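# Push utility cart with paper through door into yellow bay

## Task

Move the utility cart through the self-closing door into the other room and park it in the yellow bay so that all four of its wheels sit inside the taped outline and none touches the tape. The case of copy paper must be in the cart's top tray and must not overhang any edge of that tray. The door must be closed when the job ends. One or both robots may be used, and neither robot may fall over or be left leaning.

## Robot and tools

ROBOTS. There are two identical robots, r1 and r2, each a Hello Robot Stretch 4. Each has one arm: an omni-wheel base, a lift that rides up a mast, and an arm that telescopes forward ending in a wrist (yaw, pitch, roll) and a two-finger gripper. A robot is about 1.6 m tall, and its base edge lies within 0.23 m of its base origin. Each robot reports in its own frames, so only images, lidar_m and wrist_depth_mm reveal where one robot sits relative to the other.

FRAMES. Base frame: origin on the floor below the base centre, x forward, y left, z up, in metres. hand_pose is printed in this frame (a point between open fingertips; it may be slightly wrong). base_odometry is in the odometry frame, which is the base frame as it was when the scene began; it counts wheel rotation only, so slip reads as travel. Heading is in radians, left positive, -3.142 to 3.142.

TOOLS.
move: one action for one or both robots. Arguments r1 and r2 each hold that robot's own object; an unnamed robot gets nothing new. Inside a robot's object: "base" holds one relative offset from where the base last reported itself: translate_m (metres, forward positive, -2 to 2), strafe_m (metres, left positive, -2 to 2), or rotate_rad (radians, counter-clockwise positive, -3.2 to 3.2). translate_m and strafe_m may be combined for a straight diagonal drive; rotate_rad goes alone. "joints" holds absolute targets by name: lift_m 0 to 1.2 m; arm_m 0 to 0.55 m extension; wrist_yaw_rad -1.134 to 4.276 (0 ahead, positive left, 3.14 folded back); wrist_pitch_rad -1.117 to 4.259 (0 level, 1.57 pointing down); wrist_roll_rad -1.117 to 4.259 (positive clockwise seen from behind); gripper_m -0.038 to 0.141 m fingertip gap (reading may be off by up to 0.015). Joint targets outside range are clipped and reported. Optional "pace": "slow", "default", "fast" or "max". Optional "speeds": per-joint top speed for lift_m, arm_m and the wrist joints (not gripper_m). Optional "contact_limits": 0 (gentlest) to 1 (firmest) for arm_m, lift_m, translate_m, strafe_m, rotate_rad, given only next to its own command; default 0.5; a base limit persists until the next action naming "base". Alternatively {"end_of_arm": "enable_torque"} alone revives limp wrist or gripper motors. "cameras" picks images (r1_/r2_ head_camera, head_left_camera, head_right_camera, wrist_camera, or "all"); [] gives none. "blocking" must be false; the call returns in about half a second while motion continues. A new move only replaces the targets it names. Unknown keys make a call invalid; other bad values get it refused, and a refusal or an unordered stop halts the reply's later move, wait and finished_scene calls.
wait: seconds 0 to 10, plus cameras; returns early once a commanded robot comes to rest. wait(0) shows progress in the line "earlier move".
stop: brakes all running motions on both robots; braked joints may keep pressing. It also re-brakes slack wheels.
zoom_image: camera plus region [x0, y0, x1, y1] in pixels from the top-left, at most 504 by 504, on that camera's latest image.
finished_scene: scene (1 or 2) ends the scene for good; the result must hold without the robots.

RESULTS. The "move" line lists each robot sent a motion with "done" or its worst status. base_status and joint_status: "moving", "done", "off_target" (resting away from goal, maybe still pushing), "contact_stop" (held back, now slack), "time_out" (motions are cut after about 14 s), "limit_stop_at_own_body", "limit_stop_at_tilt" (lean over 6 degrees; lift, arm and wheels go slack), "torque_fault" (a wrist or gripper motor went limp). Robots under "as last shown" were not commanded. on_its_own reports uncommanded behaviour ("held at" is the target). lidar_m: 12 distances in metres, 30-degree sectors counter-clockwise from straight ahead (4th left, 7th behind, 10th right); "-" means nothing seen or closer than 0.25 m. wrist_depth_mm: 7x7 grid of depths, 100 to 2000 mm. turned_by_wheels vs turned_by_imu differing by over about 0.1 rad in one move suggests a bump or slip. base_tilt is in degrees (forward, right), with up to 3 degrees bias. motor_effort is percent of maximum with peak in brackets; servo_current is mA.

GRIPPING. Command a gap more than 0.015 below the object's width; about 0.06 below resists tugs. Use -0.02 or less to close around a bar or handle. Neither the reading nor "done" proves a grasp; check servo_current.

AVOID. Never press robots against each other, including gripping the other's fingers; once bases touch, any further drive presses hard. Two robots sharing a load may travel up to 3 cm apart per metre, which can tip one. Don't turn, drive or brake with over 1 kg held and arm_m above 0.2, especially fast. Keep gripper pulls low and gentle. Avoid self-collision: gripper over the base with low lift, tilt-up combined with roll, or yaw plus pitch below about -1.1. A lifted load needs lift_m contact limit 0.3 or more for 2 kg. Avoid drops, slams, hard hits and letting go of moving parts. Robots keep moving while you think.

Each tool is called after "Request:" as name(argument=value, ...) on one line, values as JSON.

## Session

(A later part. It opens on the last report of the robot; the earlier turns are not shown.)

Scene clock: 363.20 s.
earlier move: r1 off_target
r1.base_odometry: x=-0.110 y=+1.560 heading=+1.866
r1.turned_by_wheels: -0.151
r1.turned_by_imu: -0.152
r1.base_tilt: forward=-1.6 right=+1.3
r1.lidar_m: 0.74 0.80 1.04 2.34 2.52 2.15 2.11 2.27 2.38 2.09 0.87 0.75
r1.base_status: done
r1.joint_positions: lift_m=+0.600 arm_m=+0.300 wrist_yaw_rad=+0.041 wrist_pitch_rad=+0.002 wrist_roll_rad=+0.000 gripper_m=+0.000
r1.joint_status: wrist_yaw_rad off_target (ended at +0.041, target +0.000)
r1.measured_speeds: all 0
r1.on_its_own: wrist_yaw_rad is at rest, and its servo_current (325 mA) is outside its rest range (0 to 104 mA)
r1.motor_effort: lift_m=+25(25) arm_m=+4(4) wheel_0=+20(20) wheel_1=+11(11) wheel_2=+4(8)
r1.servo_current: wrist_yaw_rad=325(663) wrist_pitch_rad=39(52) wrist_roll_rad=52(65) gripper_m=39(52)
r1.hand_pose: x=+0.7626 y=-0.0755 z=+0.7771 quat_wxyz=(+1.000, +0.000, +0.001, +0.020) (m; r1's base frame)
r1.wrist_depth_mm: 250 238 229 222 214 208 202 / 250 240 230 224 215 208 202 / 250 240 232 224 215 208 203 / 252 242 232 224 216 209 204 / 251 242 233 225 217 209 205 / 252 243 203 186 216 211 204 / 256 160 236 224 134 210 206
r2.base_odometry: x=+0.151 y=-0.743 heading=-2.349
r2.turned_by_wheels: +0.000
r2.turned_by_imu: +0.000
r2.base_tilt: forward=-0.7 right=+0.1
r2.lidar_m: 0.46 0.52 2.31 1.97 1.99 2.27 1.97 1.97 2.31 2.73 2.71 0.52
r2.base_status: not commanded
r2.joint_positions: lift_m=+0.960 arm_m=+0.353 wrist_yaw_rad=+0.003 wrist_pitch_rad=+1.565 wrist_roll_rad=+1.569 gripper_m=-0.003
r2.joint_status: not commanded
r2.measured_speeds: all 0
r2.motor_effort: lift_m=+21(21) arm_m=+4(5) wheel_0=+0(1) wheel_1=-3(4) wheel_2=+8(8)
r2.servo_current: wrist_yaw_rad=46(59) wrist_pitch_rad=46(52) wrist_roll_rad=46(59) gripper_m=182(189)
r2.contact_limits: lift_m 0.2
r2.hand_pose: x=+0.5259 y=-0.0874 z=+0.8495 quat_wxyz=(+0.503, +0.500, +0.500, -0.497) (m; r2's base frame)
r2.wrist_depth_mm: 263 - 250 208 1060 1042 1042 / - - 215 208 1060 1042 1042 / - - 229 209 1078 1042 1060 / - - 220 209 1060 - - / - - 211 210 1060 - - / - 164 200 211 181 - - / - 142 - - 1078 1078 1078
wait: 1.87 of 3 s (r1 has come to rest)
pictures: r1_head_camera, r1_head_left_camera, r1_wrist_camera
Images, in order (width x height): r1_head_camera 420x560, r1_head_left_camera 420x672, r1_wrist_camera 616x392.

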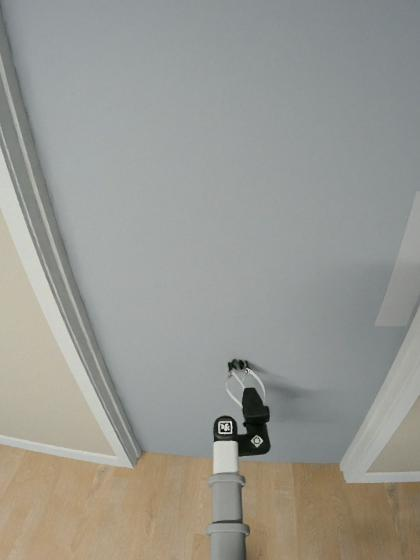

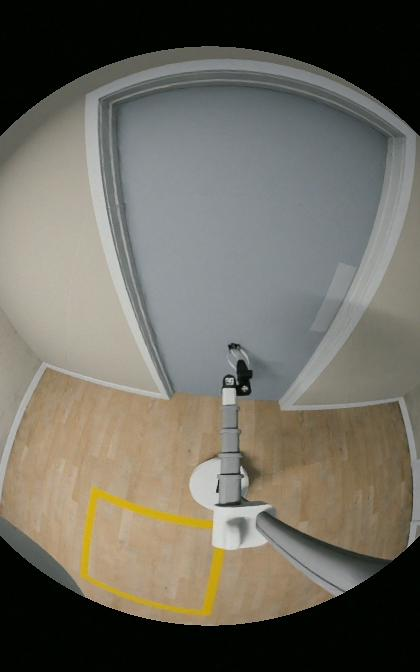

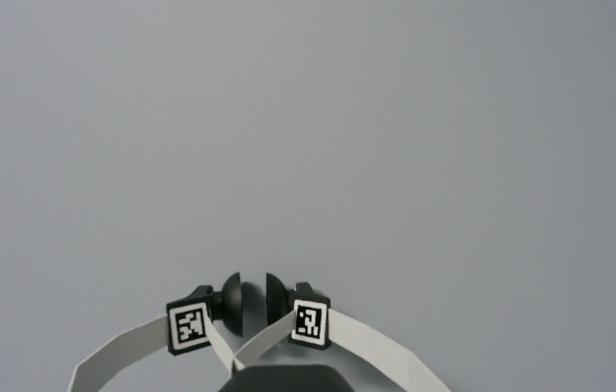

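Request:
move(blocking=false, r1={"base":{"translate_m":-0.15},"joints":{"gripper_m":0.0}}, cameras=[])

Request:
wait(seconds=2, cameras=[])

Request:
move(blocking=false, r1={"base":{"strafe_m":-0.34},"joints":{"wrist_yaw_rad":0}}, cameras=[])

Request:
wait(seconds=3, cameras=["r1_head_camera","r1_head_left_camera","r1_wrist_camera"])

Scene clock: 372.03 s.
move: r1 moving
r1.base_odometry: x=-0.101 y=+1.530 heading=+1.866
r1.turned_by_wheels: +0.000
r1.turned_by_imu: -0.001
r1.base_tilt: forward=-1.6 right=+1.2
r1.lidar_m: 0.77 0.83 1.10 2.35 2.50 2.11 2.09 2.28 2.40 2.16 0.91 0.79
r1.base_status: translate_m moving
r1.joint_positions: lift_m=+0.600 arm_m=+0.300 wrist_yaw_rad=+0.003 wrist_pitch_rad=+0.002 wrist_roll_rad=+0.000 gripper_m=+0.000
r1.joint_status: all done
r1.measured_speeds: translate_m=-0.120 strafe_m=+0.000 rotate_rad=+0.003 lift_m=+0.000 arm_m=+0.000 wrist_yaw_rad=+0.000 wrist_pitch_rad=+0.000 wrist_roll_rad=+0.000
r1.on_its_own: wrist_yaw_rad moved -0.038 to your old target +0.000
r1.motor_effort: lift_m=+25(25) arm_m=+4(4) wheel_0=-6(20) wheel_1=-5(11) wheel_2=+9(13)
r1.servo_current: wrist_yaw_rad=39(338) wrist_pitch_rad=39(46) wrist_roll_rad=46(59) gripper_m=39(52)
r1.hand_pose: x=+0.7595 y=-0.0866 z=+0.7771 quat_wxyz=(+1.000, +0.000, +0.001, +0.001) (m; r1's base frame)
r1.wrist_depth_mm: 264 260 255 252 248 246 241 / 263 260 256 253 248 244 241 / 265 262 256 253 249 246 243 / 266 262 256 254 251 245 242 / 266 263 257 252 250 246 245 / 268 263 258 206 250 247 244 / 267 265 258 183 156 247 245
r2: as last shown
r2.base_tilt: forward=-0.7 right=+0.0
r2.lidar_m: 0.47 0.50 2.31 2.00 1.98 2.27 1.96 1.99 2.33 2.74 2.74 0.53
r2.motor_effort: lift_m=+21(21) arm_m=+4(4) wheel_0=+0(1) wheel_1=-3(3) wheel_2=+8(8)
r2.servo_current: wrist_yaw_rad=46(65) wrist_pitch_rad=46(46) wrist_roll_rad=39(59) gripper_m=176(189)
r2.contact_limits: lift_m 0.2
r2.wrist_depth_mm: 263 - 251 208 1060 1060 1042 / - - 215 208 1060 1042 1042 / - - 229 208 1060 1060 1042 / - - 220 209 1060 - - / - - 211 210 1060 - - / - 163 199 210 181 - - / - 143 - - 1060 1060 1060
pictures: none
No camera images: "cameras" was empty.

Scene clock: 373.37 s.
earlier move: r1 done
r1.base_odometry: x=-0.066 y=+1.416 heading=+1.866
r1.turned_by_wheels: +0.000
r1.turned_by_imu: +0.000
r1.base_tilt: forward=-1.6 right=+1.3
r1.lidar_m: 0.88 0.95 1.29 2.37 2.54 1.99 1.95 2.13 2.39 2.33 1.09 0.92
r1.base_status: done
r1.joint_positions: lift_m=+0.600 arm_m=+0.300 wrist_yaw_rad=+0.003 wrist_pitch_rad=+0.002 wrist_roll_rad=+0.000 gripper_m=+0.000
r1.joint_status: all done
r1.measured_speeds: all 0
r1.motor_effort: lift_m=+25(25) arm_m=+4(4) wheel_0=-3(20) wheel_1=-1(11) wheel_2=+1(13)
r1.servo_current: wrist_yaw_rad=52(338) wrist_pitch_rad=39(52) wrist_roll_rad=52(65) gripper_m=46(52)
r1.hand_pose: x=+0.7595 y=-0.0866 z=+0.7771 quat_wxyz=(+1.000, +0.000, +0.001, +0.001) (m; r1's base frame)
r1.wrist_depth_mm: 392 387 379 370 368 359 353 / 394 384 382 373 366 359 355 / 397 387 382 375 368 362 357 / 392 387 382 377 368 364 359 / 399 392 382 375 370 364 359 / 399 389 210 202 368 364 359 / 402 392 384 377 164 364 362
r2.base_odometry: x=+0.151 y=-0.743 heading=-2.349
r2.turned_by_wheels: +0.000
r2.turned_by_imu: +0.000
r2.base_tilt: forward=-0.6 right=+0.0
r2.lidar_m: 0.48 0.51 2.33 1.97 1.98 2.27 1.95 1.98 2.32 2.73 2.73 0.55
r2.base_status: not commanded
r2.joint_positions: lift_m=+0.960 arm_m=+0.353 wrist_yaw_rad=+0.003 wrist_pitch_rad=+1.565 wrist_roll_rad=+1.569 gripper_m=-0.003
r2.joint_status: not commanded
r2.measured_speeds: all 0
r2.motor_effort: lift_m=+21(21) arm_m=+4(4) wheel_0=+0(1) wheel_1=-4(4) wheel_2=+8(8)
r2.servo_current: wrist_yaw_rad=46(65) wrist_pitch_rad=46(52) wrist_roll_rad=46(59) gripper_m=176(189)
r2.contact_limits: lift_m 0.2
r2.hand_pose: x=+0.5259 y=-0.0874 z=+0.8495 quat_wxyz=(+0.503, +0.500, +0.500, -0.497) (m; r2's base frame)
r2.wrist_depth_mm: 264 - 251 208 1060 1042 1060 / - - 216 208 1042 1060 1060 / - - 229 208 1060 1060 1042 / - - 220 209 1042 - - / - - 211 210 1060 - - / - 164 199 209 181 - - / - 143 - - 1060 1060 1060
wait: 1.33 of 2 s (r1 has come to rest)
pictures: none
No camera images: "cameras" was empty.

Scene clock: 373.87 s.
move: r1 moving
r1.base_odometry: x=-0.032 y=+1.427 heading=+1.866
r1.turned_by_wheels: +0.000
r1.turned_by_imu: +0.000
r1.base_tilt: forward=-1.6 right=+1.2
r1.lidar_m: 0.88 0.96 1.26 2.40 2.55 2.00 1.96 2.13 2.37 2.31 1.08 0.92
r1.base_status: strafe_m moving
r1.joint_positions: lift_m=+0.600 arm_m=+0.300 wrist_yaw_rad=+0.003 wrist_pitch_rad=+0.002 wrist_roll_rad=+0.000 gripper_m=+0.000
r1.joint_status: all done
r1.measured_speeds: translate_m=+0.000 strafe_m=-0.141 rotate_rad=+0.002 lift_m=+0.000 arm_m=+0.000 wrist_yaw_rad=+0.000 wrist_pitch_rad=+0.000 wrist_roll_rad=+0.000
r1.motor_effort: lift_m=+25(25) arm_m=+4(4) wheel_0=+9(11) wheel_1=-9(9) wheel_2=+0(2)
r1.servo_current: wrist_yaw_rad=52(65) wrist_pitch_rad=39(52) wrist_roll_rad=59(59) gripper_m=39(46)
r1.hand_pose: x=+0.7595 y=-0.0866 z=+0.7771 quat_wxyz=(+1.000, +0.000, +0.001, +0.001) (m; r1's base frame)
r1.wrist_depth_mm: 397 384 375 368 362 357 349 / 392 384 377 370 362 357 351 / 397 392 377 373 364 355 347 / 394 387 379 373 366 357 351 / 402 389 384 368 366 359 353 / 402 389 210 202 366 362 353 / 399 394 379 373 164 359 355
r2: as last shown
r2.base_tilt: forward=-0.7 right=+0.0
r2.lidar_m: 0.47 0.52 2.33 1.97 1.98 2.27 1.96 1.98 2.34 2.74 2.74 0.51
r2.motor_effort: lift_m=+21(21) arm_m=+4(4) wheel_0=+0(0) wheel_1=-3(4) wheel_2=+8(8)
r2.servo_current: wrist_yaw_rad=46(52) wrist_pitch_rad=46(52) wrist_roll_rad=52(52) gripper_m=176(189)
r2.contact_limits: lift_m 0.2
r2.wrist_depth_mm: 263 - 251 208 1060 1060 1042 / - - 215 208 1060 1060 1060 / - - 229 208 1060 1042 1042 / - - 220 209 1060 - - / - - 212 210 1078 - - / - 164 200 211 181 - - / - 142 - - 1060 1060 1042
pictures: none
No camera images: "cameras" was empty.

Scene clock: 375.83 s.
earlier move: r1 done
r1.base_odometry: x=+0.259 y=+1.515 heading=+1.866
r1.turned_by_wheels: +0.000
r1.turned_by_imu: -0.002
r1.base_tilt: forward=-1.6 right=+1.3
r1.lidar_m: 0.85 0.93 1.26 2.71 2.65 2.04 1.97 2.11 2.04 2.00 1.04 0.79
r1.base_status: done
r1.joint_positions: lift_m=+0.600 arm_m=+0.300 wrist_yaw_rad=+0.003 wrist_pitch_rad=+0.002 wrist_roll_rad=+0.000 gripper_m=+0.000
r1.joint_status: all done
r1.measured_speeds: all 0
r1.motor_effort: lift_m=+24(25) arm_m=+4(4) wheel_0=+1(11) wheel_1=-1(10) wheel_2=+1(2)
r1.servo_current: wrist_yaw_rad=52(65) wrist_pitch_rad=39(52) wrist_roll_rad=46(72) gripper_m=39(52)
r1.hand_pose: x=+0.7595 y=-0.0866 z=+0.7771 quat_wxyz=(+1.000, +0.000, +0.001, +0.001) (m; r1's base frame)
r1.wrist_depth_mm: 362 357 353 347 340 296 - / 364 359 353 347 342 272 - / 366 362 353 351 342 297 - / 366 359 355 349 343 301 - / 368 362 355 349 343 274 - / 368 364 355 202 345 300 - / 370 366 188 183 165 263 -
r2.base_odometry: x=+0.151 y=-0.743 heading=-2.349
r2.turned_by_wheels: +0.000
r2.turned_by_imu: +0.000
r2.base_tilt: forward=-0.7 right=+0.0
r2.lidar_m: 0.47 0.48 2.32 1.98 2.00 2.27 1.96 1.96 2.33 2.75 2.75 0.55
r2.base_status: not commanded
r2.joint_positions: lift_m=+0.960 arm_m=+0.353 wrist_yaw_rad=+0.003 wrist_pitch_rad=+1.565 wrist_roll_rad=+1.569 gripper_m=-0.003
r2.joint_status: not commanded
r2.measured_speeds: all 0
r2.motor_effort: lift_m=+21(21) arm_m=+4(5) wheel_0=+0(1) wheel_1=-3(4) wheel_2=+8(8)
r2.servo_current: wrist_yaw_rad=39(59) wrist_pitch_rad=46(52) wrist_roll_rad=59(59) gripper_m=176(189)
r2.contact_limits: lift_m 0.2
r2.hand_pose: x=+0.5259 y=-0.0874 z=+0.8495 quat_wxyz=(+0.503, +0.500, +0.500, -0.497) (m; r2's base frame)
r2.wrist_depth_mm: 263 - 250 208 1042 1042 1025 / - - 216 208 1042 1025 1042 / - - 230 208 1060 1060 1042 / - - 220 209 1060 - - / - - 212 209 1060 - - / - 163 200 210 181 - - / - 143 - - 1060 1060 1042
wait: 1.97 of 3 s (r1 has come to rest)
pictures: r1_head_camera, r1_head_left_camera, r1_wrist_camera
Images, in order (width x height): r1_head_camera 420x560, r1_head_left_camera 420x672, r1_wrist_camera 616x392.

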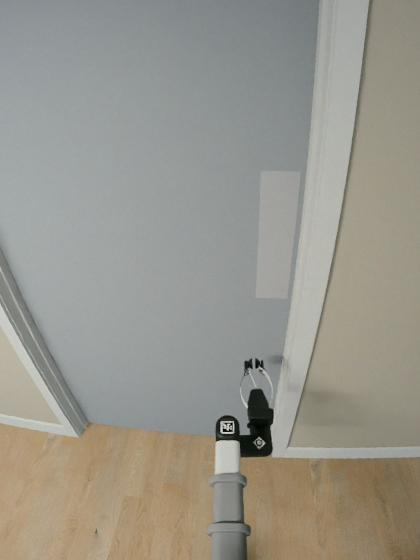

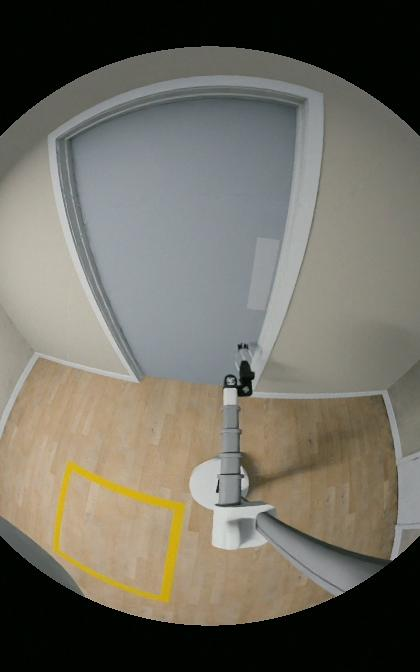

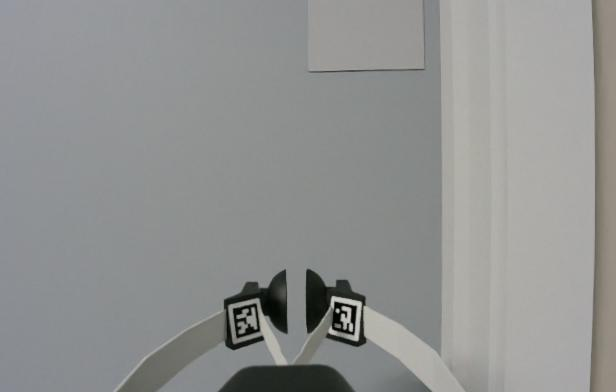

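Request:
move(blocking=false, r1={"base":{"rotate_rad":-0.05}}, cameras=[])

Request:
wait(seconds=1, cameras=[])

Request:
move(blocking=false, r1={"base":{"translate_m":0.5,"strafe_m":0.05},"pace":"slow","contact_limits":{"translate_m":1.0,"strafe_m":1.0}}, cameras=[])

Request:
wait(seconds=3.5, cameras=["r1_head_left_camera","r1_wrist_camera"])

Request:
wait(seconds=2.5, cameras=["r1_head_left_camera","r2_head_camera","r1_wrist_camera"])

Scene clock: 383.20 s.
move: r1 moving
r1.base_odometry: x=+0.259 y=+1.515 heading=+1.816
r1.turned_by_wheels: -0.050
r1.turned_by_imu: -0.050
r1.base_tilt: forward=-1.6 right=+1.3
r1.lidar_m: 0.80 0.89 1.14 2.72 2.78 2.07 1.96 2.11 2.07 2.00 1.08 0.79
r1.base_status: rotate_rad moving
r1.joint_positions: lift_m=+0.600 arm_m=+0.300 wrist_yaw_rad=+0.002 wrist_pitch_rad=+0.002 wrist_roll_rad=+0.000 gripper_m=+0.000
r1.joint_status: not commanded
r1.measured_speeds: all 0
r1.motor_effort: lift_m=+24(24) arm_m=+4(4) wheel_0=+1(9) wheel_1=+1(5) wheel_2=+0(7)
r1.servo_current: wrist_yaw_rad=39(59) wrist_pitch_rad=39(46) wrist_roll_rad=46(59) gripper_m=39(46)
r1.hand_pose: x=+0.7594 y=-0.0868 z=+0.7771 quat_wxyz=(+1.000, +0.000, +0.001, +0.001) (m; r1's base frame)
r1.wrist_depth_mm: 353 351 351 349 314 - 267 / 353 353 351 349 314 - 268 / 353 353 351 349 317 - 268 / 355 355 355 353 315 - 270 / 357 355 355 353 319 - 271 / 357 355 355 202 272 - 272 / 357 357 357 183 165 - 273
r2: as last shown
r2.base_tilt: forward=-0.6 right=+0.1
r2.lidar_m: 0.46 0.48 2.33 1.98 1.99 2.26 1.98 1.96 2.30 2.73 2.71 0.52
r2.motor_effort: lift_m=+21(21) arm_m=+4(4) wheel_0=+0(0) wheel_1=-3(4) wheel_2=+8(8)
r2.servo_current: wrist_yaw_rad=46(52) wrist_pitch_rad=52(52) wrist_roll_rad=46(59) gripper_m=182(189)
r2.contact_limits: lift_m 0.2
r2.wrist_depth_mm: 264 - 250 208 1060 1025 1042 / - - 215 208 1060 1042 1060 / - - 229 208 1078 1060 1042 / - - 220 209 1042 - - / - - 211 210 1042 - - / - 164 199 211 180 - - / - 143 - - 1042 1078 1060
pictures: none
No camera images: "cameras" was empty.

Scene clock: 383.33 s.
earlier move: r1 done
r1.base_odometry: x=+0.259 y=+1.515 heading=+1.816
r1.turned_by_wheels: +0.000
r1.turned_by_imu: +0.000
r1.base_tilt: forward=-1.6 right=+1.3
r1.lidar_m: 0.79 0.90 1.17 2.68 2.78 2.05 1.97 2.09 2.06 1.99 1.09 0.80
r1.base_status: done
r1.joint_positions: lift_m=+0.600 arm_m=+0.300 wrist_yaw_rad=+0.002 wrist_pitch_rad=+0.002 wrist_roll_rad=+0.000 gripper_m=+0.000
r1.joint_status: not commanded
r1.measured_speeds: all 0
r1.motor_effort: lift_m=+24(24) arm_m=+4(4) wheel_0=+0(9) wheel_1=+1(5) wheel_2=+0(7)
r1.servo_current: wrist_yaw_rad=59(59) wrist_pitch_rad=46(46) wrist_roll_rad=39(59) gripper_m=46(46)
r1.hand_pose: x=+0.7594 y=-0.0868 z=+0.7771 quat_wxyz=(+1.000, +0.000, +0.001, +0.001) (m; r1's base frame)
r1.wrist_depth_mm: 353 351 351 349 314 - 266 / 353 353 351 351 315 - 268 / 357 353 353 349 317 - 268 / 357 355 351 351 319 - 270 / 357 355 355 353 322 - 271 / 357 357 357 203 273 - 271 / 359 357 355 183 165 - 272
r2.base_odometry: x=+0.151 y=-0.743 heading=-2.349
r2.turned_by_wheels: +0.000
r2.turned_by_imu: +0.000
r2.base_tilt: forward=-0.7 right=+0.1
r2.lidar_m: 0.46 0.50 2.30 1.97 1.98 2.27 1.96 1.98 2.31 2.73 2.73 0.53
r2.base_status: not commanded
r2.joint_positions: lift_m=+0.960 arm_m=+0.353 wrist_yaw_rad=+0.003 wrist_pitch_rad=+1.565 wrist_roll_rad=+1.569 gripper_m=-0.003
r2.joint_status: not commanded
r2.measured_speeds: all 0
r2.motor_effort: lift_m=+21(21) arm_m=+4(4) wheel_0=+0(1) wheel_1=-3(4) wheel_2=+8(8)
r2.servo_current: wrist_yaw_rad=46(52) wrist_pitch_rad=46(52) wrist_roll_rad=46(59) gripper_m=176(189)
r2.contact_limits: lift_m 0.2
r2.hand_pose: x=+0.5259 y=-0.0874 z=+0.8495 quat_wxyz=(+0.503, +0.500, +0.500, -0.497) (m; r2's base frame)
r2.wrist_depth_mm: 263 - 250 208 1042 1042 1025 / - - 216 208 1042 1060 1060 / - - 230 209 1042 1060 1042 / - - 220 210 1060 - - / - - 212 209 1042 - - / - 164 199 210 181 - - / - 143 - - 1078 1060 1060
wait: 0.13 of 1 s (r1 has come to rest)
pictures: none
No camera images: "cameras" was empty.

r1: "contact_limits": translate_m and strafe_m are given together and make one move, which takes one limit: state it under one of them only

not run: a call was refused earlier in this reply.

not run: a call was refused earlier in this reply.

Request:
move(blocking=false, r1={"base":{"strafe_m":0.09}}, cameras=[])

Request:
wait(seconds=2, cameras=["r1_wrist_camera"])

Request:
move(blocking=false, r1={"base":{"translate_m":0.5},"pace":"slow","contact_limits":{"translate_m":1.0}}, cameras=[])

Request:
wait(seconds=3.5, cameras=["r1_head_left_camera","r1_wrist_camera"])

Request:
wait(seconds=2.5, cameras=["r1_head_left_camera","r2_head_camera","r1_wrist_camera"])

Scene clock: 390.10 s.
move: r1 moving
r1.base_odometry: x=+0.224 y=+1.506 heading=+1.816
r1.turned_by_wheels: +0.000
r1.turned_by_imu: +0.000
r1.base_tilt: forward=-1.6 right=+1.3
r1.lidar_m: 0.84 0.91 1.15 2.68 2.76 2.07 2.00 2.10 2.11 2.03 1.11 0.80
r1.base_status: strafe_m moving
r1.joint_positions: lift_m=+0.600 arm_m=+0.300 wrist_yaw_rad=+0.002 wrist_pitch_rad=+0.002 wrist_roll_rad=+0.000 gripper_m=+0.000
r1.joint_status: not commanded
r1.measured_speeds: translate_m=+0.000 strafe_m=+0.141 rotate_rad=-0.001 lift_m=+0.000 arm_m=+0.000 wrist_yaw_rad=+0.000 wrist_pitch_rad=+0.000 wrist_roll_rad=+0.000
r1.motor_effort: lift_m=+24(24) arm_m=+4(4) wheel_0=-9(11) wheel_1=+9(10) wheel_2=-1(1)
r1.servo_current: wrist_yaw_rad=52(72) wrist_pitch_rad=52(52) wrist_roll_rad=33(59) gripper_m=46(46)
r1.hand_pose: x=+0.7594 y=-0.0868 z=+0.7771 quat_wxyz=(+1.000, +0.000, +0.001, +0.001) (m; r1's base frame)
r1.wrist_depth_mm: 353 353 355 349 347 279 - / 353 353 351 351 351 282 - / 355 355 355 353 351 282 - / 357 355 353 355 353 283 - / 355 357 355 355 353 273 - / 357 357 355 202 320 287 - / 359 362 189 183 164 - -
r2.base_odometry: x=+0.151 y=-0.743 heading=-2.349
r2.turned_by_wheels: +0.000
r2.turned_by_imu: +0.000
r2.base_tilt: forward=-0.7 right=+0.0
r2.lidar_m: 0.46 0.51 2.31 1.98 1.98 2.25 1.95 1.97 2.35 2.75 2.74 0.53
r2.base_status: not commanded
r2.joint_positions: lift_m=+0.960 arm_m=+0.353 wrist_yaw_rad=+0.003 wrist_pitch_rad=+1.565 wrist_roll_rad=+1.569 gripper_m=-0.003
r2.joint_status: not commanded
r2.measured_speeds: all 0
r2.motor_effort: lift_m=+21(21) arm_m=+4(4) wheel_0=+0(1) wheel_1=-3(4) wheel_2=+8(8)
r2.servo_current: wrist_yaw_rad=46(52) wrist_pitch_rad=46(46) wrist_roll_rad=46(59) gripper_m=176(189)
r2.contact_limits: lift_m 0.2
r2.hand_pose: x=+0.5259 y=-0.0874 z=+0.8495 quat_wxyz=(+0.503, +0.500, +0.500, -0.497) (m; r2's base frame)
r2.wrist_depth_mm: 263 - 250 208 1060 1042 1042 / - - 214 208 1060 1060 1060 / - - 229 208 1042 1060 1042 / - - 220 209 1060 - - / - - 212 210 1042 - - / - 164 199 211 180 - - / - 143 - - 1060 1078 1042
pictures: none
No camera images: "cameras" was empty.

Scene clock: 391.00 s.
earlier move: r1 done
r1.base_odometry: x=+0.172 y=+1.493 heading=+1.816
r1.turned_by_wheels: +0.000
r1.turned_by_imu: +0.000
r1.base_tilt: forward=-1.6 right=+1.2
r1.lidar_m: 0.85 0.90 1.16 2.62 2.77 2.06 1.98 2.13 2.16 2.08 1.12 0.83
r1.base_status: done
r1.joint_positions: lift_m=+0.600 arm_m=+0.300 wrist_yaw_rad=+0.002 wrist_pitch_rad=+0.002 wrist_roll_rad=+0.000 gripper_m=+0.000
r1.joint_status: not commanded
r1.measured_speeds: all 0
r1.motor_effort: lift_m=+24(24) arm_m=+4(4) wheel_0=-1(11) wheel_1=+2(10) wheel_2=+0(1)
r1.servo_current: wrist_yaw_rad=46(72) wrist_pitch_rad=39(52) wrist_roll_rad=46(65) gripper_m=39(46)
r1.hand_pose: x=+0.7594 y=-0.0868 z=+0.7771 quat_wxyz=(+1.000, +0.000, +0.001, +0.001) (m; r1's base frame)
r1.wrist_depth_mm: 357 355 353 351 347 345 276 / 359 357 351 351 349 349 276 / 359 355 355 353 351 349 279 / 362 357 357 355 353 351 279 / 359 359 355 355 353 351 279 / 362 357 357 202 353 353 279 / 362 359 357 183 165 317 279
r2.base_odometry: x=+0.151 y=-0.743 heading=-2.349
r2.turned_by_wheels: +0.000
r2.turned_by_imu: +0.000
r2.base_tilt: forward=-0.7 right=+0.1
r2.lidar_m: 0.48 0.49 2.32 1.94 1.99 2.26 1.97 1.95 2.33 2.72 2.74 0.53
r2.base_status: not commanded
r2.joint_positions: lift_m=+0.960 arm_m=+0.353 wrist_yaw_rad=+0.003 wrist_pitch_rad=+1.565 wrist_roll_rad=+1.569 gripper_m=-0.003
r2.joint_status: not commanded
r2.measured_speeds: all 0
r2.motor_effort: lift_m=+21(21) arm_m=+4(5) wheel_0=+0(1) wheel_1=-4(4) wheel_2=+7(8)
r2.servo_current: wrist_yaw_rad=39(52) wrist_pitch_rad=46(52) wrist_roll_rad=46(59) gripper_m=176(189)
r2.contact_limits: lift_m 0.2
r2.hand_pose: x=+0.5259 y=-0.0874 z=+0.8495 quat_wxyz=(+0.503, +0.500, +0.500, -0.497) (m; r2's base frame)
r2.wrist_depth_mm: 263 - 250 208 1060 1042 1042 / - - 216 208 1060 1060 1042 / - - 230 209 1042 1060 1042 / - - 220 209 1042 - - / - - 211 209 1060 - - / - 164 200 210 181 - - / - 143 - - 1060 1060 1042
wait: 0.90 of 2 s (r1 has come to rest)
pictures: r1_wrist_camera
Images, in order (width x height): r1_wrist_camera 616x392.

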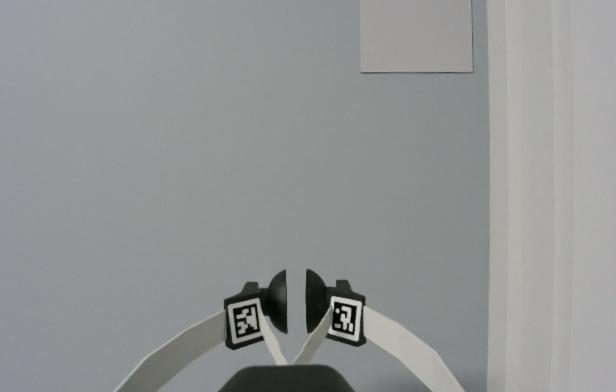

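Scene clock: 391.50 s.
move: r1 moving
r1.base_odometry: x=+0.169 y=+1.505 heading=+1.817
r1.turned_by_wheels: +0.000
r1.turned_by_imu: +0.000
r1.base_tilt: forward=-1.6 right=+1.2
r1.lidar_m: 0.83 0.89 1.14 2.61 2.78 2.08 1.98 2.14 2.16 2.10 1.10 0.81
r1.base_status: translate_m moving
r1.joint_positions: lift_m=+0.600 arm_m=+0.300 wrist_yaw_rad=+0.002 wrist_pitch_rad=+0.002 wrist_roll_rad=+0.000 gripper_m=+0.000
r1.joint_status: not commanded
r1.measured_speeds: translate_m=+0.049 strafe_m=+0.000 rotate_rad=-0.002 lift_m=+0.000 arm_m=+0.000 wrist_yaw_rad=+0.000 wrist_pitch_rad=+0.000 wrist_roll_rad=+0.000
r1.motor_effort: lift_m=+24(24) arm_m=+4(4) wheel_0=+6(7) wheel_1=+4(8) wheel_2=-4(6)
r1.servo_current: wrist_yaw_rad=39(72) wrist_pitch_rad=46(52) wrist_roll_rad=46(59) gripper_m=46(46)
r1.contact_limits: translate_m 1
r1.hand_pose: x=+0.7594 y=-0.0868 z=+0.7771 quat_wxyz=(+1.000, +0.000, +0.001, +0.001) (m; r1's base frame)
r1.wrist_depth_mm: 345 345 343 342 338 336 276 / 345 345 343 343 340 338 279 / 345 347 343 343 340 338 279 / 349 347 347 343 343 340 282 / 349 349 347 345 343 340 282 / 351 349 211 203 342 342 281 / 351 351 343 183 165 314 281
r2: as last shown
r2.base_tilt: forward=-0.6 right=+0.1
r2.lidar_m: 0.46 0.48 2.30 1.97 1.99 2.26 1.96 1.96 2.33 2.73 2.74 0.52
r2.motor_effort: lift_m=+21(21) arm_m=+4(4) wheel_0=+0(0) wheel_1=-3(4) wheel_2=+8(8)
r2.servo_current: wrist_yaw_rad=52(59) wrist_pitch_rad=39(46) wrist_roll_rad=46(46) gripper_m=189(189)
r2.contact_limits: lift_m 0.2
r2.wrist_depth_mm: 263 - 251 208 1060 1042 1042 / - - 215 208 1060 1060 1042 / - - 230 208 1060 1060 1078 / - - 220 209 1060 - - / - - 212 210 1060 - - / - 164 200 211 181 - - / - 143 - - 1042 1042 1078
pictures: none
No camera images: "cameras" was empty.

Scene clock: 395.00 s.
earlier move: r1 moving
r1.base_odometry: x=+0.087 y=+1.833 heading=+1.817
r1.turned_by_wheels: +0.000
r1.turned_by_imu: +0.009
r1.base_tilt: forward=-1.6 right=+1.3
r1.lidar_m: 0.70 0.69 0.84 2.09 2.75 2.41 2.33 2.48 2.18 1.59 0.60 0.51
r1.base_status: translate_m moving
r1.joint_positions: lift_m=+0.600 arm_m=+0.299 wrist_yaw_rad=-0.006 wrist_pitch_rad=+0.002 wrist_roll_rad=+0.000 gripper_m=+0.000
r1.joint_status: not commanded
r1.measured_speeds: translate_m=+0.100 strafe_m=+0.001 rotate_rad=+0.003 lift_m=+0.000 arm_m=+0.000 wrist_yaw_rad=+0.000 wrist_pitch_rad=+0.000 wrist_roll_rad=+0.000
r1.motor_effort: lift_m=+24(24) arm_m=+10(10) wheel_0=+12(15) wheel_1=+10(13) wheel_2=-13(18)
r1.servo_current: wrist_yaw_rad=59(72) wrist_pitch_rad=39(52) wrist_roll_rad=46(72) gripper_m=46(52)
r1.contact_limits: translate_m 1
r1.hand_pose: x=+0.7583 y=-0.0890 z=+0.7771 quat_wxyz=(+1.000, +0.000, +0.001, -0.003) (m; r1's base frame)
r1.wrist_depth_mm: 201 211 222 236 250 267 - / 201 210 224 236 251 268 - / 200 211 223 237 251 271 - / 200 211 225 237 253 271 - / 202 213 224 238 253 272 - / 201 211 199 211 255 272 - / 203 158 223 182 165 277 1921
r2.base_odometry: x=+0.151 y=-0.743 heading=-2.349
r2.turned_by_wheels: +0.000
r2.turned_by_imu: +0.000
r2.base_tilt: forward=-0.7 right=+0.1
r2.lidar_m: 0.46 0.49 2.30 1.96 1.99 2.28 1.96 1.96 2.33 2.72 2.72 0.51
r2.base_status: not commanded
r2.joint_positions: lift_m=+0.960 arm_m=+0.353 wrist_yaw_rad=+0.003 wrist_pitch_rad=+1.565 wrist_roll_rad=+1.569 gripper_m=-0.003
r2.joint_status: not commanded
r2.measured_speeds: all 0
r2.motor_effort: lift_m=+21(21) arm_m=+4(5) wheel_0=+0(1) wheel_1=-3(4) wheel_2=+8(8)
r2.servo_current: wrist_yaw_rad=59(59) wrist_pitch_rad=46(52) wrist_roll_rad=52(65) gripper_m=176(189)
r2.contact_limits: lift_m 0.2
r2.hand_pose: x=+0.5259 y=-0.0874 z=+0.8495 quat_wxyz=(+0.503, +0.500, +0.500, -0.497) (m; r2's base frame)
r2.wrist_depth_mm: 263 - 251 208 1060 1042 1060 / - - 216 208 1060 1060 1060 / - - 229 208 1078 1042 1025 / - - 221 209 1060 - - / - - 211 210 1060 - - / - 164 199 211 180 - - / - 143 - - 1078 1060 1060
wait: 3.50 s; no rest
pictures: r1_head_left_camera, r1_wrist_camera
Images, in order (width x height): r1_head_left_camera 420x672, r1_wrist_camera 616x392.

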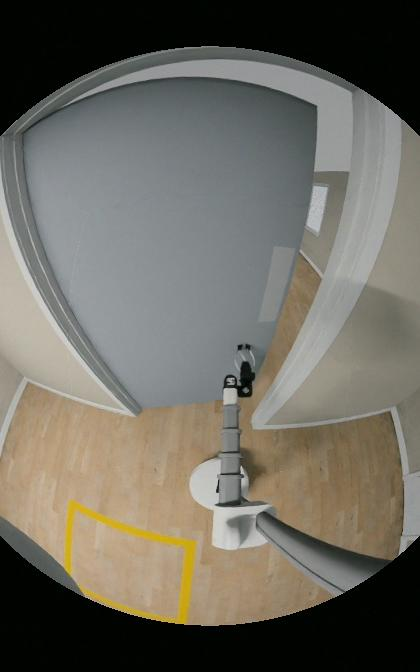

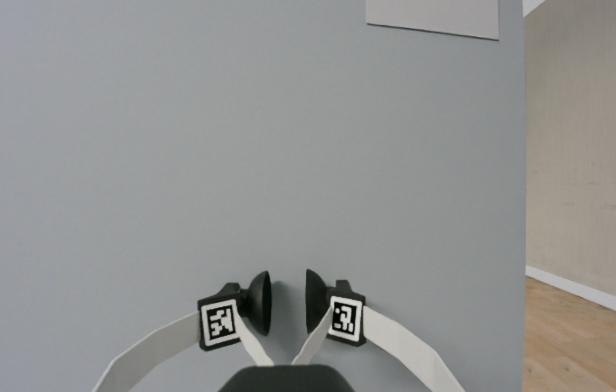

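Scene clock: 397.30 s.
earlier move: r1 done
r1.base_odometry: x=+0.051 y=+1.978 heading=+1.816
r1.turned_by_wheels: -0.001
r1.turned_by_imu: -0.002
r1.base_tilt: forward=-1.6 right=+1.2
r1.lidar_m: 0.65 0.64 0.69 1.43 2.75 2.58 2.46 2.65 2.18 1.10 0.42 0.40
r1.base_status: done
r1.joint_positions: lift_m=+0.600 arm_m=+0.300 wrist_yaw_rad=-0.007 wrist_pitch_rad=+0.002 wrist_roll_rad=+0.000 gripper_m=+0.000
r1.joint_status: not commanded
r1.measured_speeds: all 0
r1.motor_effort: lift_m=+24(24) arm_m=+10(10) wheel_0=+4(15) wheel_1=+4(13) wheel_2=-14(18)
r1.servo_current: wrist_yaw_rad=59(78) wrist_pitch_rad=39(52) wrist_roll_rad=33(72) gripper_m=46(52)
r1.contact_limits: translate_m 1
r1.hand_pose: x=+0.7581 y=-0.0895 z=+0.7771 quat_wxyz=(+1.000, +0.000, +0.001, -0.004) (m; r1's base frame)
r1.wrist_depth_mm: 178 192 211 232 259 - - / 179 192 211 233 262 - - / 178 193 212 235 262 - - / 179 193 212 236 262 - - / 180 194 213 236 263 - - / 178 195 208 191 260 - - / 178 192 177 166 167 1808 1863
r2.base_odometry: x=+0.151 y=-0.743 heading=-2.349
r2.turned_by_wheels: +0.000
r2.turned_by_imu: +0.000
r2.base_tilt: forward=-0.7 right=+0.1
r2.lidar_m: 0.48 0.50 2.29 1.99 1.96 2.25 1.94 1.98 2.34 2.73 2.73 0.52
r2.base_status: not commanded
r2.joint_positions: lift_m=+0.960 arm_m=+0.353 wrist_yaw_rad=+0.003 wrist_pitch_rad=+1.565 wrist_roll_rad=+1.569 gripper_m=-0.003
r2.joint_status: not commanded
r2.measured_speeds: all 0
r2.motor_effort: lift_m=+21(21) arm_m=+4(5) wheel_0=+0(1) wheel_1=-3(4) wheel_2=+8(8)
r2.servo_current: wrist_yaw_rad=46(59) wrist_pitch_rad=46(52) wrist_roll_rad=52(65) gripper_m=176(189)
r2.contact_limits: lift_m 0.2
r2.hand_pose: x=+0.5259 y=-0.0874 z=+0.8495 quat_wxyz=(+0.503, +0.500, +0.500, -0.497) (m; r2's base frame)
r2.wrist_depth_mm: 263 - 250 208 1042 1042 1025 / - - 216 208 1042 1042 1042 / - - 229 209 1060 1042 1078 / - - 220 210 1060 - - / - - 211 210 1042 - - / - 164 200 210 180 - - / - 142 - - 1060 1060 1060
wait: 2.30 of 2.5 s (r1 has come to rest)
pictures: r1_head_left_camera, r1_wrist_camera, r2_head_camera
Images, in order (width x height): r1_head_left_camera 420x672, r1_wrist_camera 616x392, r2_head_camera 420x560.

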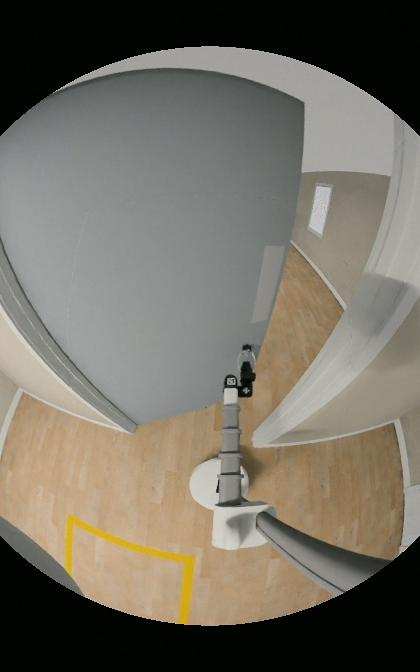

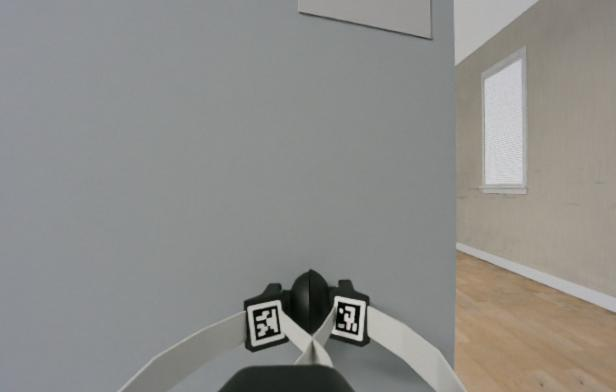

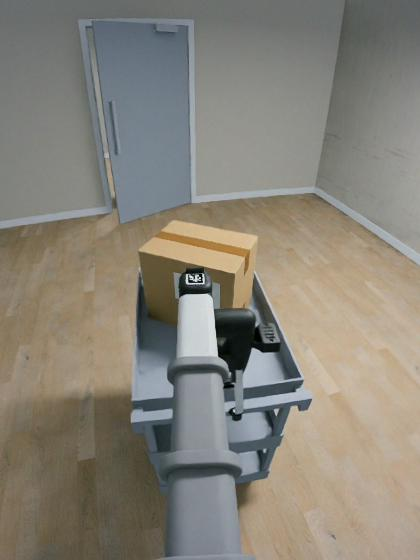

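Request:
move(blocking=false, r1={"base":{"translate_m":0.12,"strafe_m":0.22},"pace":"slow","contact_limits":{"translate_m":1.0}}, cameras=[])

Request:
wait(seconds=4, cameras=["r1_head_left_camera","r1_head_right_camera"])

Scene clock: 428.53 s.
move: r1 moving
r1.base_odometry: x=+0.039 y=+1.981 heading=+1.814
r1.turned_by_wheels: -0.002
r1.turned_by_imu: -0.002
r1.base_tilt: forward=-1.6 right=+1.3
r1.lidar_m: 0.64 0.62 0.70 1.35 2.72 2.56 2.48 2.64 2.21 1.07 0.40 0.41
r1.base_status: translate_m moving; strafe_m moving
r1.joint_positions: lift_m=+0.600 arm_m=+0.300 wrist_yaw_rad=-0.009 wrist_pitch_rad=+0.002 wrist_roll_rad=+0.000 gripper_m=+0.000
r1.joint_status: not commanded
r1.measured_speeds: translate_m=+0.024 strafe_m=+0.042 rotate_rad=-0.001 lift_m=+0.000 arm_m=+0.000 wrist_yaw_rad=-0.014 wrist_pitch_rad=+0.000 wrist_roll_rad=+0.000
r1.motor_effort: lift_m=+24(24) arm_m=+10(10) wheel_0=-8(9) wheel_1=+5(7) wheel_2=-17(19)
r1.servo_current: wrist_yaw_rad=46(65) wrist_pitch_rad=39(52) wrist_roll_rad=20(59) gripper_m=39(46)
r1.contact_limits: translate_m 1
r1.hand_pose: x=+0.7580 y=-0.0900 z=+0.7771 quat_wxyz=(+1.000, +0.000, +0.001, -0.004) (m; r1's base frame)
r1.wrist_depth_mm: 175 190 208 231 259 - - / 175 190 209 233 259 - - / 176 188 210 233 260 - - / 177 191 210 234 262 - - / 177 191 211 234 260 - - / 174 191 208 198 204 - - / 175 189 166 183 182 - 1863
r2: as last shown
r2.lidar_m: 0.45 0.48 2.33 1.98 1.97 2.27 1.96 1.98 2.34 2.71 2.74 0.55
r2.motor_effort: lift_m=+21(21) arm_m=+4(4) wheel_0=+0(1) wheel_1=-3(4) wheel_2=+8(8)
r2.servo_current: wrist_yaw_rad=52(59) wrist_pitch_rad=39(52) wrist_roll_rad=52(52) gripper_m=182(182)
r2.contact_limits: lift_m 0.2
r2.wrist_depth_mm: 263 - 250 208 1042 1060 1060 / - - 215 208 1042 1042 1042 / - - 230 209 1078 1042 1042 / - - 220 209 1042 - - / - - 211 209 1060 - - / - 163 200 211 180 - - / - 143 - - 1078 1060 1060
pictures: none
No camera images: "cameras" was empty.

Scene clock: 431.83 s.
earlier move: r1 done
r1.base_odometry: x=-0.191 y=+2.042 heading=+1.812
r1.turned_by_wheels: -0.002
r1.turned_by_imu: -0.101
r1.base_tilt: forward=-1.6 right=+1.3
r1.lidar_m: 0.55 0.49 0.50 0.58 2.46 2.79 2.64 2.71 2.42 0.95 0.47 0.85
r1.base_status: done
r1.joint_positions: lift_m=+0.600 arm_m=+0.300 wrist_yaw_rad=-0.021 wrist_pitch_rad=+0.002 wrist_roll_rad=+0.000 gripper_m=+0.000
r1.joint_status: not commanded
r1.measured_speeds: all 0
r1.on_its_own: wrist_yaw_rad is at rest, and its servo_current (124 mA) is outside its rest range (0 to 104 mA)
r1.motor_effort: lift_m=+24(24) arm_m=+8(10) wheel_0=-22(26) wheel_1=-5(7) wheel_2=-23(28)
r1.servo_current: wrist_yaw_rad=124(143) wrist_pitch_rad=46(52) wrist_roll_rad=52(65) gripper_m=46(52)
r1.contact_limits: translate_m 1
r1.hand_pose: x=+0.7571 y=-0.0935 z=+0.7771 quat_wxyz=(+1.000, +0.000, +0.001, -0.011) (m; r1's base frame)
r1.wrist_depth_mm: 137 162 187 225 282 - - / 138 162 187 224 285 - - / 140 160 187 225 285 - - / 141 160 188 227 286 - - / 139 160 188 227 286 - - / 138 160 183 187 185 - - / 141 156 147 182 298 150 1808
r2.base_odometry: x=+0.151 y=-0.743 heading=-2.349
r2.turned_by_wheels: +0.000
r2.turned_by_imu: +0.000
r2.base_tilt: forward=-0.7 right=+0.1
r2.lidar_m: 0.48 0.52 2.33 1.96 1.99 2.22 1.96 1.98 2.34 2.74 2.74 0.52
r2.base_status: not commanded
r2.joint_positions: lift_m=+0.960 arm_m=+0.353 wrist_yaw_rad=+0.003 wrist_pitch_rad=+1.565 wrist_roll_rad=+1.569 gripper_m=-0.003
r2.joint_status: not commanded
r2.measured_speeds: all 0
r2.motor_effort: lift_m=+21(21) arm_m=+4(5) wheel_0=+0(1) wheel_1=-4(4) wheel_2=+8(8)
r2.servo_current: wrist_yaw_rad=39(59) wrist_pitch_rad=46(52) wrist_roll_rad=52(59) gripper_m=182(189)
r2.contact_limits: lift_m 0.2
r2.hand_pose: x=+0.5259 y=-0.0874 z=+0.8495 quat_wxyz=(+0.503, +0.500, +0.500, -0.497) (m; r2's base frame)
r2.wrist_depth_mm: 263 - 250 208 1060 1042 1042 / - - 215 208 1042 1060 1060 / - - 229 209 1078 1042 1060 / - - 220 209 1078 - - / - - 211 210 1060 - - / - 164 200 211 180 - - / - 143 - - 1078 1060 1060
wait: 3.30 of 4 s (r1 has come to rest)
pictures: r1_head_left_camera, r1_head_right_camera
Images, in order (width x height): r1_head_left_camera 420x672, r1_head_right_camera 420x672.

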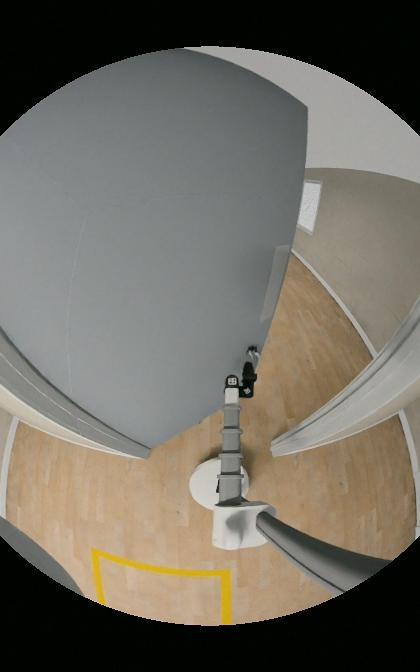

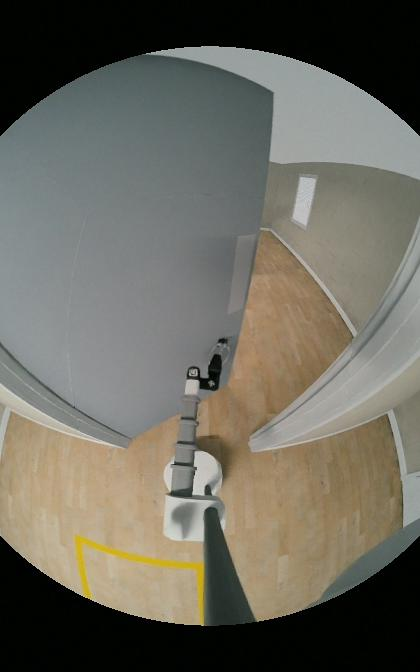

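Request:
move(blocking=false, r1={"base":{"rotate_rad":0.35},"joints":{"arm_m":0.2},"contact_limits":{"rotate_rad":1.0},"pace":"slow"}, cameras=[])

Request:
wait(seconds=2, cameras=["r1_head_left_camera","r1_wrist_camera"])

Scene clock: 438.30 s.
move: r1 moving
r1.base_odometry: x=-0.191 y=+2.041 heading=+1.938
r1.turned_by_wheels: +0.126
r1.turned_by_imu: +0.048
r1.base_tilt: forward=-1.6 right=+1.3
r1.lidar_m: 0.55 0.49 0.49 0.62 2.54 2.75 2.64 2.74 2.40 0.74 0.43 0.80
r1.base_status: rotate_rad moving
r1.joint_positions: lift_m=+0.600 arm_m=+0.287 wrist_yaw_rad=-0.023 wrist_pitch_rad=+0.002 wrist_roll_rad=+0.000 gripper_m=+0.000
r1.joint_status: arm_m moving
r1.measured_speeds: translate_m=+0.000 strafe_m=+0.001 rotate_rad=+0.489 lift_m=+0.000 arm_m=-0.049 wrist_yaw_rad=+0.000 wrist_pitch_rad=+0.000 wrist_roll_rad=+0.000
r1.motor_effort: lift_m=+24(24) arm_m=+0(8) wheel_0=-22(23) wheel_1=-15(18) wheel_2=-29(31)
r1.servo_current: wrist_yaw_rad=137(137) wrist_pitch_rad=39(52) wrist_roll_rad=52(65) gripper_m=46(46)
r1.contact_limits: rotate_rad 1
r1.hand_pose: x=+0.7445 y=-0.0940 z=+0.7771 quat_wxyz=(+1.000, +0.000, +0.001, -0.011) (m; r1's base frame)
r1.wrist_depth_mm: 138 159 186 223 274 - - / 139 163 187 223 277 - - / 141 160 186 223 277 - - / 145 160 187 223 277 - - / 139 160 187 224 277 - - / 139 160 183 186 182 - - / 142 157 152 181 290 153 1863
r2: as last shown
r2.lidar_m: 0.46 0.51 2.30 1.98 1.99 2.26 1.98 1.98 2.35 2.74 2.73 0.54
r2.motor_effort: lift_m=+21(21) arm_m=+4(4) wheel_0=+1(1) wheel_1=-4(4) wheel_2=+8(8)
r2.servo_current: wrist_yaw_rad=39(52) wrist_pitch_rad=46(46) wrist_roll_rad=39(52) gripper_m=176(182)
r2.contact_limits: lift_m 0.2
r2.wrist_depth_mm: 263 - 251 208 1060 1042 1042 / - - 215 208 1042 1042 1042 / - - 230 209 1042 1060 1042 / - - 220 209 1042 - - / - - 211 210 1060 - - / - 164 200 211 181 - - / - 143 - - 1078 1060 1042
pictures: none
No camera images: "cameras" was empty.

Scene clock: 440.07 s.
earlier move: r1 done
r1.base_odometry: x=-0.191 y=+2.042 heading=+2.158
r1.turned_by_wheels: +0.221
r1.turned_by_imu: +0.085
r1.base_tilt: forward=-1.6 right=+1.3
r1.lidar_m: 0.51 0.47 0.54 0.68 2.63 2.72 2.65 2.85 2.30 0.39 0.38 0.69
r1.base_status: done
r1.joint_positions: lift_m=+0.600 arm_m=+0.200 wrist_yaw_rad=-0.023 wrist_pitch_rad=+0.002 wrist_roll_rad=+0.000 gripper_m=+0.000
r1.joint_status: all done
r1.measured_speeds: all 0
r1.on_its_own: wrist_yaw_rad is at rest, and its servo_current (150 mA) is outside its rest range (0 to 104 mA)
r1.motor_effort: lift_m=+24(24) arm_m=+4(8) wheel_0=-17(26) wheel_1=-7(18) wheel_2=-18(31)
r1.servo_current: wrist_yaw_rad=150(150) wrist_pitch_rad=52(52) wrist_roll_rad=46(72) gripper_m=39(52)
r1.contact_limits: rotate_rad 1
r1.hand_pose: x=+0.6572 y=-0.0940 z=+0.7771 quat_wxyz=(+1.000, +0.000, +0.001, -0.011) (m; r1's base frame)
r1.wrist_depth_mm: 156 176 196 225 264 309 - / 155 174 197 227 265 314 - / 158 174 197 226 264 312 - / 155 177 201 227 266 314 - / 158 175 197 227 266 314 - / 155 175 195 188 185 325 - / 158 172 149 179 268 147 1863
r2.base_odometry: x=+0.151 y=-0.743 heading=-2.349
r2.turned_by_wheels: +0.000
r2.turned_by_imu: +0.000
r2.base_tilt: forward=-0.7 right=+0.1
r2.lidar_m: 0.47 0.48 2.30 1.97 2.00 2.27 1.94 1.98 2.33 2.74 2.75 0.53
r2.base_status: not commanded
r2.joint_positions: lift_m=+0.960 arm_m=+0.353 wrist_yaw_rad=+0.003 wrist_pitch_rad=+1.565 wrist_roll_rad=+1.569 gripper_m=-0.003
r2.joint_status: not commanded
r2.measured_speeds: all 0
r2.motor_effort: lift_m=+21(21) arm_m=+4(4) wheel_0=+0(1) wheel_1=-3(4) wheel_2=+8(8)
r2.servo_current: wrist_yaw_rad=46(59) wrist_pitch_rad=39(52) wrist_roll_rad=52(65) gripper_m=182(189)
r2.contact_limits: lift_m 0.2
r2.hand_pose: x=+0.5259 y=-0.0874 z=+0.8495 quat_wxyz=(+0.503, +0.500, +0.500, -0.497) (m; r2's base frame)
r2.wrist_depth_mm: 263 - 250 208 1042 1060 1060 / - - 214 208 1060 1042 1042 / - - 229 209 1042 1060 1042 / - - 220 209 1060 - - / - - 211 210 1060 - - / - 164 199 211 181 - - / - 143 - - 1078 1078 1042
wait: 1.77 of 2 s (r1 has come to rest)
pictures: r1_head_left_camera, r1_wrist_camera
Images, in order (width x height): r1_head_left_camera 420x672, r1_wrist_camera 616x392.

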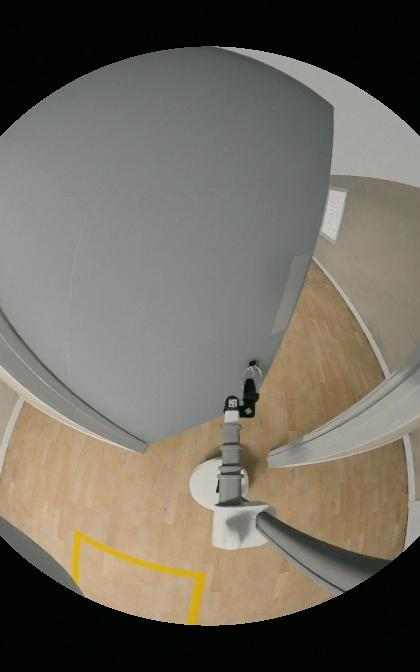

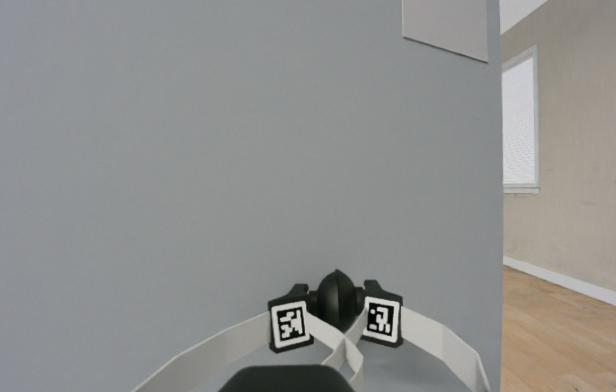

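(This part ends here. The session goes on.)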